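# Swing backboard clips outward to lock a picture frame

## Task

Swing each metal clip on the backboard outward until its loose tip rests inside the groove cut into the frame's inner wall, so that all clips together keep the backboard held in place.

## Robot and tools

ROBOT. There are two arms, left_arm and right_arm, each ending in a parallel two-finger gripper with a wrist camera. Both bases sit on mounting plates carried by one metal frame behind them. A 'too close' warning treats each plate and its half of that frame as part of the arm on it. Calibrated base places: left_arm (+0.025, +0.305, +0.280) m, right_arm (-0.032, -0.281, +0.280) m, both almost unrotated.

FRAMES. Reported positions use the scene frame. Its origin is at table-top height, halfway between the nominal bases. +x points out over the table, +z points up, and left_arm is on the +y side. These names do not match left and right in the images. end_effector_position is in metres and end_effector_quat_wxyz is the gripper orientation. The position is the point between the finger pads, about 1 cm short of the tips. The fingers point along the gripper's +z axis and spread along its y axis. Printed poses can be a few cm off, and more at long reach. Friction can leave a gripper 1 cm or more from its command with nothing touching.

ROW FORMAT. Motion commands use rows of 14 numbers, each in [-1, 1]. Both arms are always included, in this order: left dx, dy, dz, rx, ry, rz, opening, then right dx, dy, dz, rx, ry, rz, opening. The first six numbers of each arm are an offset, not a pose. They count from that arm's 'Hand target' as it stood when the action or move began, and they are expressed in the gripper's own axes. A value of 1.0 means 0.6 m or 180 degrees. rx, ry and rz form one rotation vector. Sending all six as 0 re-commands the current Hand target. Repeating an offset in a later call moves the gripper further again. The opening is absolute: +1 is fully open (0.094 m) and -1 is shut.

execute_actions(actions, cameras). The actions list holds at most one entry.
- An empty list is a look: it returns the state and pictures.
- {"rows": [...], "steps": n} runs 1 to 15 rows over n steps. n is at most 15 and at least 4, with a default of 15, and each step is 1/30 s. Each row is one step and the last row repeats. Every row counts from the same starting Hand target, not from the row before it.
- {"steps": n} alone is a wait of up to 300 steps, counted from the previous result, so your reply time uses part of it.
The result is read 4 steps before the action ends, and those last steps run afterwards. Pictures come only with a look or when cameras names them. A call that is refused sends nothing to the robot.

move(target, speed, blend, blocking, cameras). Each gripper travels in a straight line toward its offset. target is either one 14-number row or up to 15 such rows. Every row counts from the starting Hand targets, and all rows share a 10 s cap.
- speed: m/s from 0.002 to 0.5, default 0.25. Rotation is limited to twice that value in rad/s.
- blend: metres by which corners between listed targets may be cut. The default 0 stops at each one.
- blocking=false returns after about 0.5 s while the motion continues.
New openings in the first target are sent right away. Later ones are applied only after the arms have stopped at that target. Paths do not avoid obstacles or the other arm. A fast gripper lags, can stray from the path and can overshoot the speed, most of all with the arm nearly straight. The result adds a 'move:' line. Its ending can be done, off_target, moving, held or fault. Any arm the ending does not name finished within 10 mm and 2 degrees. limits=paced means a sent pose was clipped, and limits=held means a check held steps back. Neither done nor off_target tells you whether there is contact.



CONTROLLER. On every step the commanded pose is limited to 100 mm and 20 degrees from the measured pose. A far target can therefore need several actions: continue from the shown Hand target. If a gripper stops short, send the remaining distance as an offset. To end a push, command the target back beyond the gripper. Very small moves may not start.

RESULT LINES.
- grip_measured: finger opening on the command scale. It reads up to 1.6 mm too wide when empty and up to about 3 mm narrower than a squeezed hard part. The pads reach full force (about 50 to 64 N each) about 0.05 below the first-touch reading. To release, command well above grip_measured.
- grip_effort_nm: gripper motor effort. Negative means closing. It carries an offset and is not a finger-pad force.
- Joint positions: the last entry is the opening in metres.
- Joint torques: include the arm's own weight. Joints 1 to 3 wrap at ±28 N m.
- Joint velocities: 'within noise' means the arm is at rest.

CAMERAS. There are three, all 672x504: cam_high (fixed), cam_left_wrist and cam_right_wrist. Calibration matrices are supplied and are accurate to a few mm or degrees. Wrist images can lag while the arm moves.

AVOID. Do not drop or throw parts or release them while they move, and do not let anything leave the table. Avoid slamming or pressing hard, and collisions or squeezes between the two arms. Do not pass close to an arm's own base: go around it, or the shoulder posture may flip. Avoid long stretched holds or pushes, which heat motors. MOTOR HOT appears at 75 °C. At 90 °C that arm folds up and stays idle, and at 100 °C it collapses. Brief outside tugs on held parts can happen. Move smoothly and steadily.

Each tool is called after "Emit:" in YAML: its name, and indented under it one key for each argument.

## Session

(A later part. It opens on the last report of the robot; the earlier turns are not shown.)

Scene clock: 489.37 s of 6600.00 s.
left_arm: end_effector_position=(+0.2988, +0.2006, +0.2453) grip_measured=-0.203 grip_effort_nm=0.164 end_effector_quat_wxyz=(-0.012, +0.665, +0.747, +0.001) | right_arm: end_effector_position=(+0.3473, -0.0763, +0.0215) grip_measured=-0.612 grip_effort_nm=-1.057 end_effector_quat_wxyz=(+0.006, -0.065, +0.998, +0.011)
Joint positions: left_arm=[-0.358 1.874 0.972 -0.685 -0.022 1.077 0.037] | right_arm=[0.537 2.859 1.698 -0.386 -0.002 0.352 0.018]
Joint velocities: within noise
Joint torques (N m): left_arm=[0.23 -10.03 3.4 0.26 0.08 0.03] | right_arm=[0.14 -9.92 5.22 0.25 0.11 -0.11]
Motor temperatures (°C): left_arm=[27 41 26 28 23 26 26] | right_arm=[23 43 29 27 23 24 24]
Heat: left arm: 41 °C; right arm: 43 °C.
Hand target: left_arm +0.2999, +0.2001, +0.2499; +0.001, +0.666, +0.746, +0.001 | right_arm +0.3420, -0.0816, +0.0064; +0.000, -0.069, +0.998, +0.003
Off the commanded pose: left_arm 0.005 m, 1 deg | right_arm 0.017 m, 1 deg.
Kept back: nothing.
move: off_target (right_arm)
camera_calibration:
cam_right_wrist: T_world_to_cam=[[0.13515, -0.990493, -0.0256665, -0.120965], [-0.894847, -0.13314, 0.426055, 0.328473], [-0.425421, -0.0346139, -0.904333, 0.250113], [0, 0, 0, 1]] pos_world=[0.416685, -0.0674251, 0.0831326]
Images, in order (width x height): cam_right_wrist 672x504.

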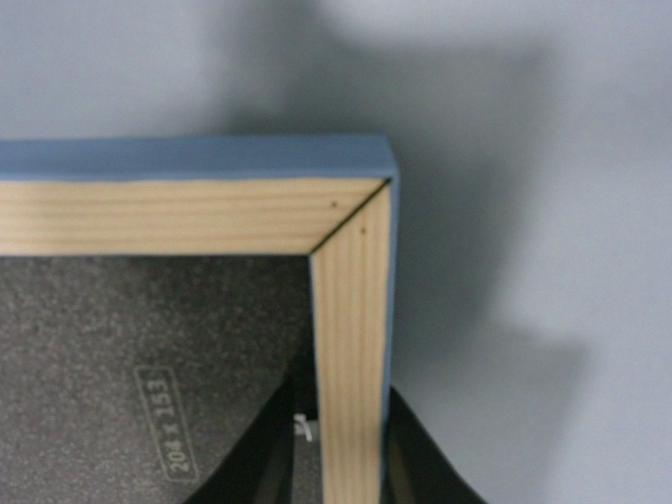

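Emit:
move:
  target:
    - [0,0,0,0,0,0,-0.2,0,0,0,0,0,0,-0.35]
    - [0,0,0,0,0,0,-0.2,0,0,-0.081,0,0,0,-0.3]
    - [0,0,0,0,0,0,-0.2,-0.028,0.009,-0.081,0,0,0,-0.3]
    - [0,0,0,0,0,0,-0.2,-0.0045,-0.003,-0.081,0,0,0,-0.3]
    - [0,0,0,0,0,0,-0.2,-0.0045,-0.003,0.0,0,0,0,-0.3]
  speed: 0.1
  cameras: ["cam_right_wrist"]

Emit:
zoom_image:
  camera: "cam_right_wrist"
  region: [240, 360, 380, 465]

Scene clock: 493.03 s of 6600.00 s.
left_arm: end_effector_position=(+0.2988, +0.2006, +0.2453) grip_measured=-0.203 grip_effort_nm=0.168 end_effector_quat_wxyz=(-0.012, +0.665, +0.747, +0.001) | right_arm: end_effector_position=(+0.3489, -0.0764, +0.0215) grip_measured=-0.301 grip_effort_nm=0.042 end_effector_quat_wxyz=(+0.006, -0.069, +0.998, +0.011)
Joint positions: left_arm=[-0.358 1.874 0.972 -0.685 -0.022 1.077 0.037] | right_arm=[0.535 2.864 1.71 -0.395 -0.003 0.344 0.033]
Joint velocities: within noise
Joint torques (N m): left_arm=[0.24 -10.02 3.4 0.26 0.08 0.03] | right_arm=[-0.31 -9.95 5.31 0.21 0.13 -0.05]
Motor temperatures (°C): left_arm=[27 40 26 28 23 26 26] | right_arm=[23 44 29 27 23 24 24]
Heat: left arm: 40 °C; right arm: 44 °C.
Hand target: left_arm +0.2999, +0.2001, +0.2499; +0.000, +0.666, +0.746, +0.001 | right_arm +0.3448, -0.0831, +0.0064; +0.000, -0.069, +0.998, +0.003
Off the commanded pose: left_arm 0.005 m, 1 deg | right_arm 0.017 m, 1 deg.
Kept back: nothing.
move: off_target (right_arm)
camera_calibration:
cam_right_wrist: T_world_to_cam=[[0.141562, -0.989604, -0.0253822, -0.123375], [-0.893385, -0.138758, 0.427329, 0.328966], [-0.426408, -0.0378173, -0.90374, 0.250814], [0, 0, 0, 1]] pos_world=[0.418308, -0.0669602, 0.0829626]
Images, in order (width x height): cam_right_wrist 672x504.

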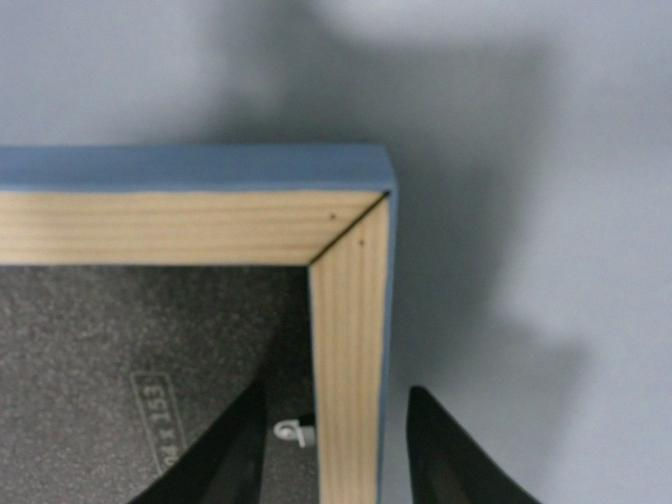

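Scaled by 3.600 from the camera's 672x504 image, which has a finer 960x720 frame.

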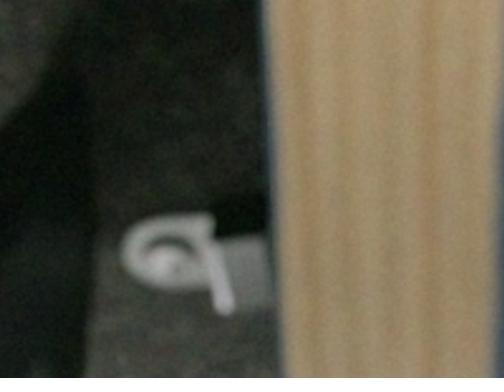

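Emit:
move:
  target: [0,0,0,0,0,0,-0.2,0,0,0,0,0,0,-0.58]
  speed: 0.05
  cameras: ["cam_right_wrist"]

Emit:
zoom_image:
  camera: "cam_right_wrist"
  region: [240, 370, 360, 460]

Emit:
move:
  target: [0,0,0,0,0,0,-0.2,0,0,0,0,0,0,-0.61]
  speed: 0.05
  cameras: ["cam_right_wrist"]

Emit:
zoom_image:
  camera: "cam_right_wrist"
  region: [240, 370, 360, 460]

Scene clock: 493.97 s of 6600.00 s.
left_arm: end_effector_position=(+0.2988, +0.2006, +0.2453) grip_measured=-0.203 grip_effort_nm=0.164 end_effector_quat_wxyz=(-0.012, +0.665, +0.747, +0.001) | right_arm: end_effector_position=(+0.3505, -0.0761, +0.0217) grip_measured=-0.579 grip_effort_nm=-0.120 end_effector_quat_wxyz=(+0.008, -0.068, +0.998, +0.012)
Joint positions: left_arm=[-0.358 1.874 0.972 -0.685 -0.022 1.077 0.037] | right_arm=[0.534 2.864 1.711 -0.391 -0.003 0.344 0.02]
Joint velocities: within noise
Joint torques (N m): left_arm=[0.21 -10.03 3.4 0.26 0.08 0.03] | right_arm=[-0.2 -10.28 5.16 0.22 0.13 -0.07]
Motor temperatures (°C): left_arm=[27 40 26 28 23 26 26] | right_arm=[23 44 29 27 23 24 24]
Heat: left arm: 40 °C; right arm: 44 °C.
Hand target: left_arm +0.2998, +0.2001, +0.2499; +0.000, +0.666, +0.746, +0.001 | right_arm +0.3449, -0.0830, +0.0064; +0.000, -0.069, +0.998, +0.003
Off the commanded pose: left_arm 0.005 m, 1 deg | right_arm 0.018 m, 1 deg.
Kept back: nothing.
move: off_target (right_arm)
camera_calibration:
cam_right_wrist: T_world_to_cam=[[0.140478, -0.989715, -0.0270256, -0.122947], [-0.895417, -0.138647, 0.423091, 0.331093], [-0.422487, -0.0352358, -0.905684, 0.250515], [0, 0, 0, 1]] pos_world=[0.419577, -0.0669504, 0.0834826]
Images, in order (width x height): cam_right_wrist 672x504.

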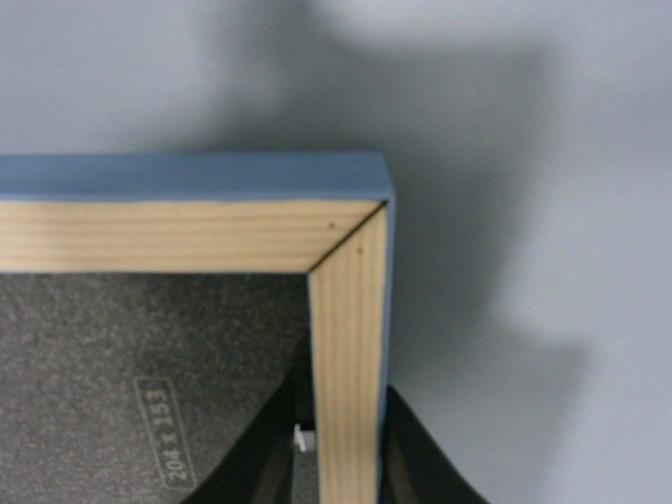

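Scaled by 4.200 from the camera's 672x504 image, which has a finer 960x720 frame.

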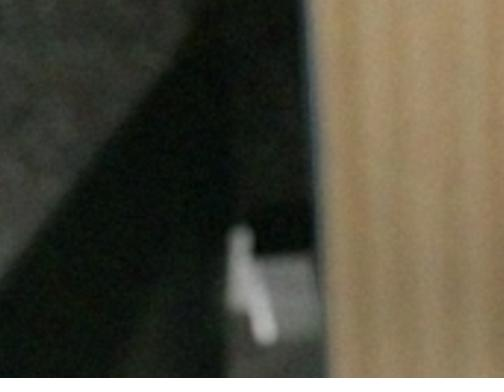

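Scene clock: 494.67 s of 6600.00 s.
left_arm: end_effector_position=(+0.2988, +0.2006, +0.2453) grip_measured=-0.203 grip_effort_nm=0.168 end_effector_quat_wxyz=(-0.012, +0.665, +0.747, +0.001) | right_arm: end_effector_position=(+0.3505, -0.0762, +0.0217) grip_measured=-0.608 grip_effort_nm=-0.173 end_effector_quat_wxyz=(+0.008, -0.068, +0.998, +0.012)
Joint positions: left_arm=[-0.358 1.874 0.972 -0.685 -0.022 1.077 0.037] | right_arm=[0.534 2.864 1.711 -0.391 -0.002 0.344 0.018]
Joint velocities: within noise
Joint torques (N m): left_arm=[0.21 -10.02 3.4 0.26 0.08 0.03] | right_arm=[-0.12 -9.98 5.34 0.19 0.08 -0.04]
Motor temperatures (°C): left_arm=[27 40 26 28 23 26 26] | right_arm=[23 44 29 27 23 24 24]
Heat: left arm: 40 °C; right arm: 44 °C.
Hand target: left_arm +0.2998, +0.2001, +0.2499; +0.000, +0.666, +0.746, +0.001 | right_arm +0.3448, -0.0829, +0.0064; +0.000, -0.069, +0.998, +0.003
Off the commanded pose: left_arm 0.005 m, 1 deg | right_arm 0.018 m, 1 deg.
Kept back: nothing.
move: off_target (right_arm)
camera_calibration:
cam_right_wrist: T_world_to_cam=[[0.140474, -0.989725, -0.0266662, -0.123018], [-0.895493, -0.138495, 0.42298, 0.331154], [-0.422327, -0.0355382, -0.905746, 0.250448], [0, 0, 0, 1]] pos_world=[0.419598, -0.0669904, 0.0834906]
Images, in order (width x height): cam_right_wrist 672x504.

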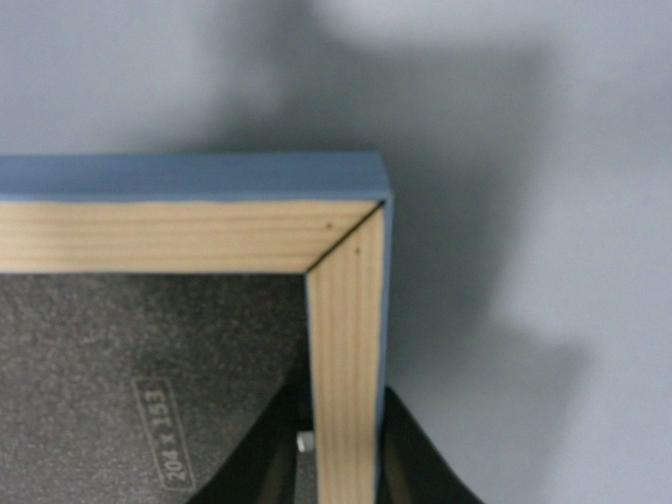

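Scaled by 4.200 from the camera's 672x504 image, which has a finer 960x720 frame.

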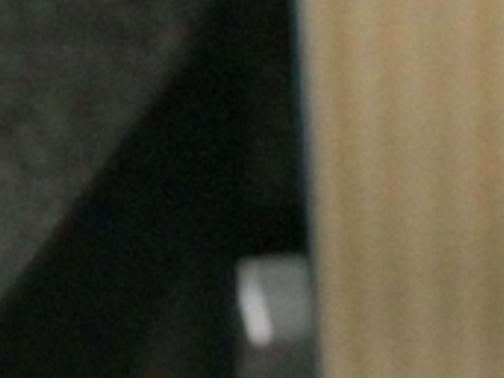

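Emit:
move:
  target: [0,0,0,0,0,0,-0.2,0,0,0,0,0,0,-0.645]
  speed: 0.05
  cameras: ["cam_right_wrist"]

Emit:
zoom_image:
  camera: "cam_right_wrist"
  region: [240, 370, 360, 460]

Emit:
move:
  target: [0,0,0,0,0,0,-0.2,0,0,0,0,0,0,-0.665]
  speed: 0.05
  cameras: ["cam_right_wrist"]

Emit:
zoom_image:
  camera: "cam_right_wrist"
  region: [240, 370, 360, 460]

Scene clock: 495.63 s of 6600.00 s.
left_arm: end_effector_position=(+0.2988, +0.2006, +0.2453) grip_measured=-0.203 grip_effort_nm=0.164 end_effector_quat_wxyz=(-0.012, +0.665, +0.747, +0.001) | right_arm: end_effector_position=(+0.3508, -0.0768, +0.0216) grip_measured=-0.641 grip_effort_nm=-0.266 end_effector_quat_wxyz=(+0.008, -0.068, +0.998, +0.011)
Joint positions: left_arm=[-0.358 1.874 0.972 -0.685 -0.022 1.077 0.037] | right_arm=[0.533 2.864 1.711 -0.391 0 0.344 0.017]
Joint velocities: within noise
Joint torques (N m): left_arm=[0.23 -10.03 3.4 0.26 0.07 0.03] | right_arm=[-0.02 -10.07 5.22 0.22 0.08 -0.07]
Motor temperatures (°C): left_arm=[27 40 26 28 23 26 26] | right_arm=[23 44 29 27 23 24 24]
Heat: left arm: 40 °C; right arm: 44 °C.
Hand target: left_arm +0.2998, +0.2001, +0.2499; +0.000, +0.666, +0.746, +0.001 | right_arm +0.3449, -0.0830, +0.0064; +0.000, -0.069, +0.998, +0.003
Off the commanded pose: left_arm 0.005 m, 1 deg | right_arm 0.017 m, 1 deg.
Kept back: nothing.
move: off_target (right_arm)
camera_calibration:
cam_right_wrist: T_world_to_cam=[[0.139695, -0.989882, -0.0248632, -0.123429], [-0.895973, -0.137052, 0.422433, 0.331645], [-0.421566, -0.0367349, -0.906053, 0.250198], [0, 0, 0, 1]] pos_world=[0.419862, -0.0675365, 0.0835257]
Images, in order (width x height): cam_right_wrist 672x504.

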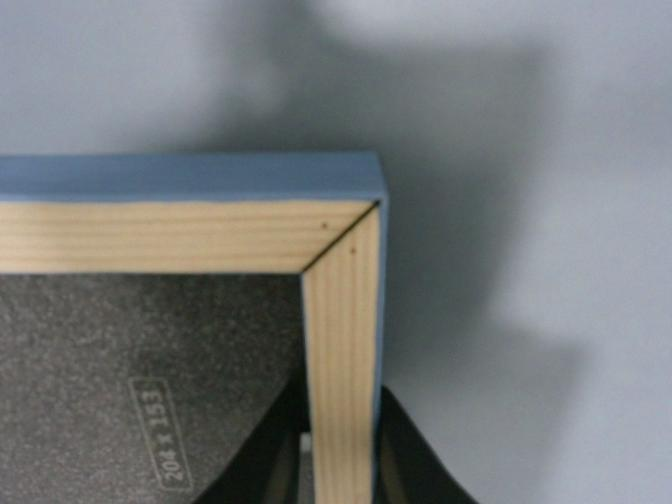

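Scaled by 4.200 from the camera's 672x504 image, which has a finer 960x720 frame.

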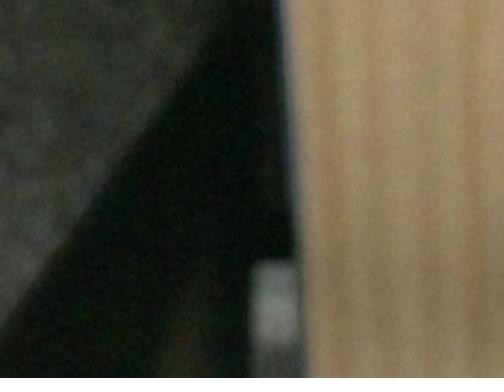

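Scene clock: 496.33 s of 6600.00 s.
left_arm: end_effector_position=(+0.2988, +0.2006, +0.2453) grip_measured=-0.203 grip_effort_nm=0.168 end_effector_quat_wxyz=(-0.012, +0.665, +0.747, +0.001) | right_arm: end_effector_position=(+0.3506, -0.0769, +0.0216) grip_measured=-0.658 grip_effort_nm=-0.432 end_effector_quat_wxyz=(+0.008, -0.068, +0.998, +0.011)
Joint positions: left_arm=[-0.358 1.874 0.972 -0.685 -0.022 1.077 0.037] | right_arm=[0.533 2.864 1.711 -0.392 0 0.344 0.016]
Joint velocities: within noise
Joint torques (N m): left_arm=[0.24 -10.04 3.38 0.26 0.08 0.03] | right_arm=[-0.24 -9.91 5.41 0.23 0.11 -0.08]
Motor temperatures (°C): left_arm=[27 40 26 28 23 26 26] | right_arm=[23 44 29 27 23 24 24]
Heat: left arm: 40 °C; right arm: 44 °C.
Hand target: left_arm +0.2998, +0.2001, +0.2499; +0.000, +0.666, +0.746, +0.001 | right_arm +0.3449, -0.0830, +0.0064; +0.000, -0.069, +0.998, +0.003
Off the commanded pose: left_arm 0.005 m, 1 deg | right_arm 0.017 m, 1 deg.
Kept back: nothing.
move: off_target (right_arm)
camera_calibration:
cam_right_wrist: T_world_to_cam=[[0.140066, -0.989836, -0.0246024, -0.123625], [-0.895637, -0.137252, 0.42308, 0.331337], [-0.422157, -0.0372243, -0.905758, 0.250283], [0, 0, 0, 1]] pos_world=[0.419732, -0.0675748, 0.0834719]
Images, in order (width x height): cam_right_wrist 672x504.

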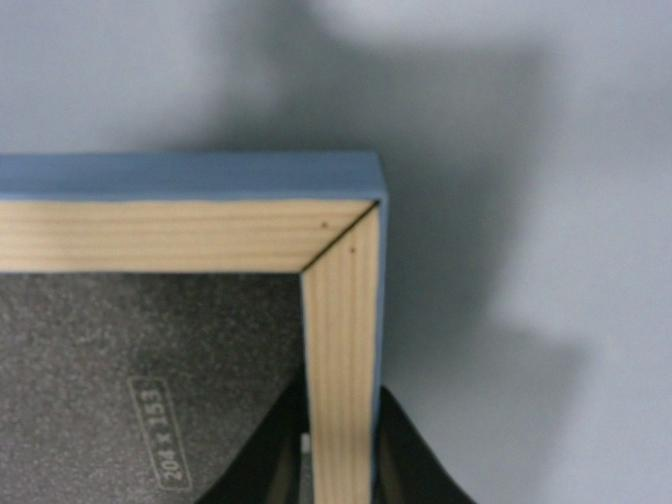

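Scaled by 4.200 from the camera's 672x504 image, which has a finer 960x720 frame.

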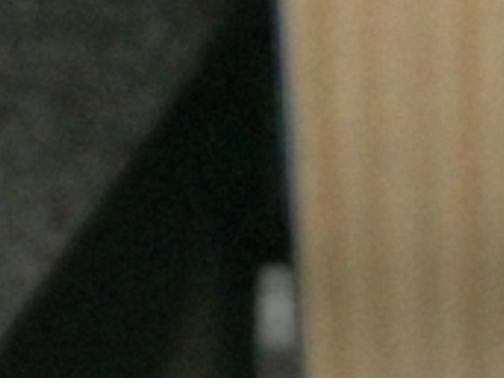

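Plate edge looks square; releasing and lifting to check.

Emit:
move:
  target:
    - [0,0,0,0,0,0,-0.2,0,0,0,0,0,0,-0.5]
    - [0,0,0,0,0,0,-0.2,0,0,-0.05,0,0,0,-0.4]
    - [0,0,0,0,0,0,-0.2,0,0,-0.172,0,0,0,-0.2]
  speed: 0.12
  cameras: ["cam_right_wrist"]

Emit:
zoom_image:
  camera: "cam_right_wrist"
  region: [260, 220, 340, 280]

Scene clock: 500.23 s of 6600.00 s.
left_arm: end_effector_position=(+0.2988, +0.2006, +0.2453) grip_measured=-0.203 grip_effort_nm=0.168 end_effector_quat_wxyz=(-0.011, +0.665, +0.747, +0.001) | right_arm: end_effector_position=(+0.3468, -0.0803, +0.1034) grip_measured=-0.202 grip_effort_nm=0.046 end_effector_quat_wxyz=(+0.001, -0.068, +0.998, +0.008)
Joint positions: left_arm=[-0.358 1.874 0.972 -0.685 -0.022 1.077 0.037] | right_arm=[0.533 2.614 1.591 -0.536 0.001 0.344 0.038]
Joint velocities: within noise
Joint torques (N m): left_arm=[0.21 -10.03 3.38 0.26 0.08 0.03] | right_arm=[0.03 -14.58 3.55 -0.01 0.05 -0.05]
Motor temperatures (°C): left_arm=[27 39 26 28 23 26 26] | right_arm=[23 45 29 27 23 24 24]
Heat: left arm: 39 °C; right arm: 45 °C.
Hand target: left_arm +0.2999, +0.2001, +0.2499; +0.001, +0.666, +0.746, +0.001 | right_arm +0.3449, -0.0836, +0.1096; +0.000, -0.069, +0.998, +0.003
Off the commanded pose: left_arm 0.005 m, 1 deg | right_arm 0.007 m, 1 deg.
Kept back: nothing.
move: done; target 2's new opening was sent with right_arm's hand 0.011 m and 0 deg from that target
camera_calibration:
cam_right_wrist: T_world_to_cam=[[0.139971, -0.989977, -0.0188052, -0.125008], [-0.889949, -0.134108, 0.435897, 0.289821], [-0.43405, -0.0442773, -0.8998, 0.325501], [0, 0, 0, 1]] pos_world=[0.416707, -0.0704754, 0.164203]
Images, in order (width x height): cam_right_wrist 672x504.

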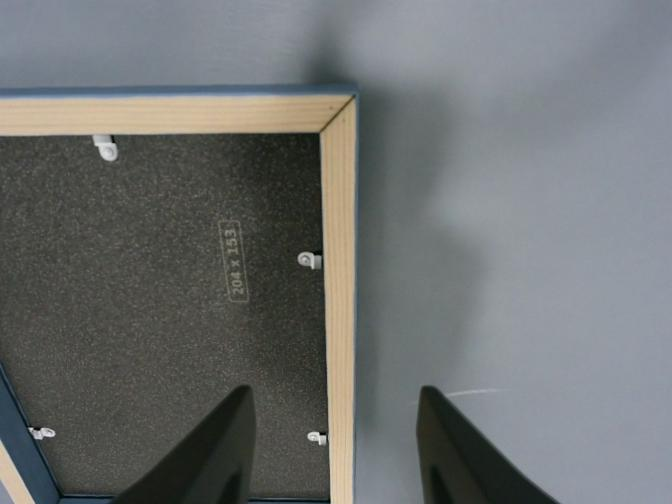

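Scaled by 6.300 from the camera's 672x504 image, which has a finer 960x720 frame.

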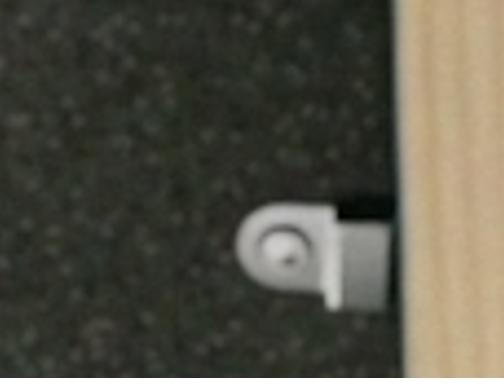

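Emit:
move:
  target:
    - [0,0,0,0,0,0,-0.2,0,0,-0.15,0,0,0,-0.2]
    - [0,0,0,0,0,0,-0.2,0.1,-0.25,-0.2,0,0,0,-0.2]
  speed: 0.25

Emit:
zoom_image:
  camera: "cam_high"
  region: [290, 240, 410, 350]

Scene clock: 502.20 s of 6600.00 s.
left_arm: end_effector_position=(+0.2988, +0.2006, +0.2453) grip_measured=-0.203 grip_effort_nm=0.164 end_effector_quat_wxyz=(-0.011, +0.665, +0.747, +0.001) | right_arm: end_effector_position=(+0.3050, -0.2422, +0.2245) grip_measured=-0.202 grip_effort_nm=0.042 end_effector_quat_wxyz=(-0.011, -0.063, +0.998, +0.002)
Joint positions: left_arm=[-0.358 1.874 0.972 -0.685 -0.022 1.077 0.037] | right_arm=[0.167 2.064 1.16 -0.682 0.005 -0.013 0.038]
Joint velocities: within noise
Joint torques (N m): left_arm=[0.21 -10.03 3.4 0.25 0.07 0.03] | right_arm=[0.5 -11.49 3.93 0.18 -0.01 -0.06]
Motor temperatures (°C): left_arm=[27 39 26 28 23 26 26] | right_arm=[23 45 28 27 23 24 24]
Heat: left arm: 39 °C; right arm: 45 °C.
Hand target: left_arm +0.2999, +0.2001, +0.2499; +0.001, +0.666, +0.746, +0.001 | right_arm +0.3061, -0.2410, +0.2287; +0.000, -0.069, +0.998, +0.003
Off the commanded pose: left_arm 0.005 m, 1 deg | right_arm 0.004 m, 1 deg.
Kept back: nothing.
move: done
camera_calibration:
cam_left_wrist: T_world_to_cam=[[-0.992765, -0.118182, 0.0212094, 0.316066], [-0.0977753, 0.898243, 0.428486, -0.213458], [-0.0696903, 0.423312, -0.9033, 0.241066], [0, 0, 0, 1]] pos_world=[0.309709, 0.127044, 0.302515]
cam_right_wrist: T_world_to_cam=[[0.12981, -0.991486, -0.0102564, -0.276355], [-0.880339, -0.120006, 0.458913, 0.173366], [-0.456237, -0.0505426, -0.888422, 0.411869], [0, 0, 0, 1]] pos_world=[0.376405, -0.23238, 0.283519]

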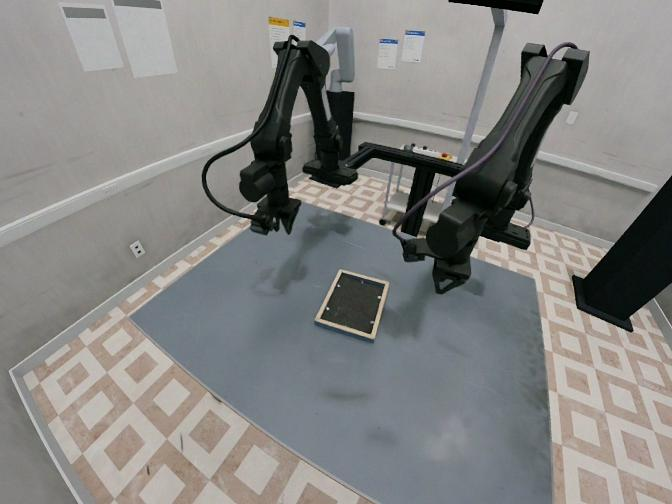

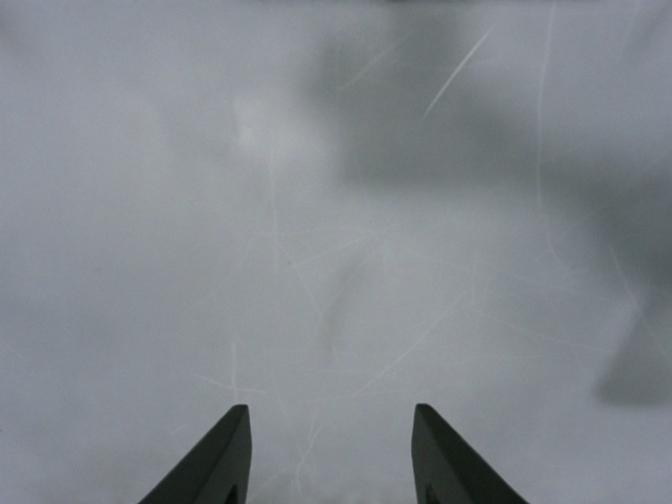

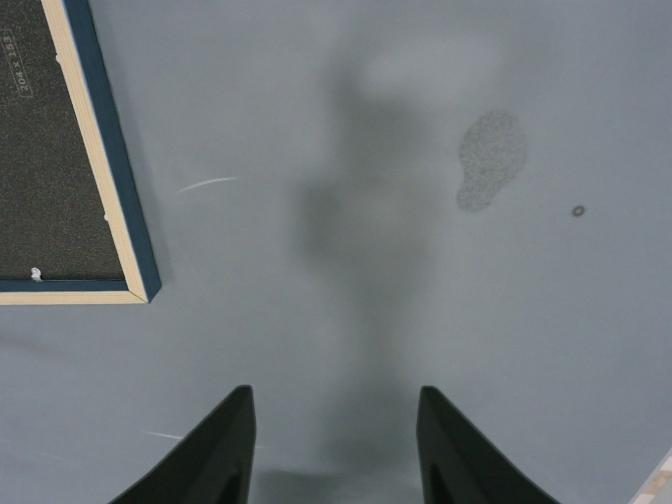

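Scaled by 4.200 from the camera's 672x504 image, which has a finer 960x720 frame.

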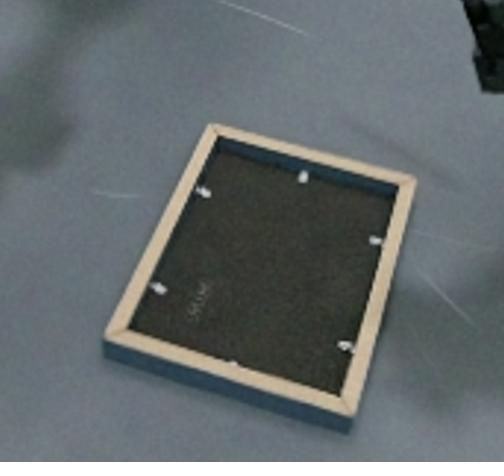

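All six clips point outward into the groove, and both arms are clear of the frame.

Emit:
finished_scene:
  scene: 2

The scene is finished: the task was done.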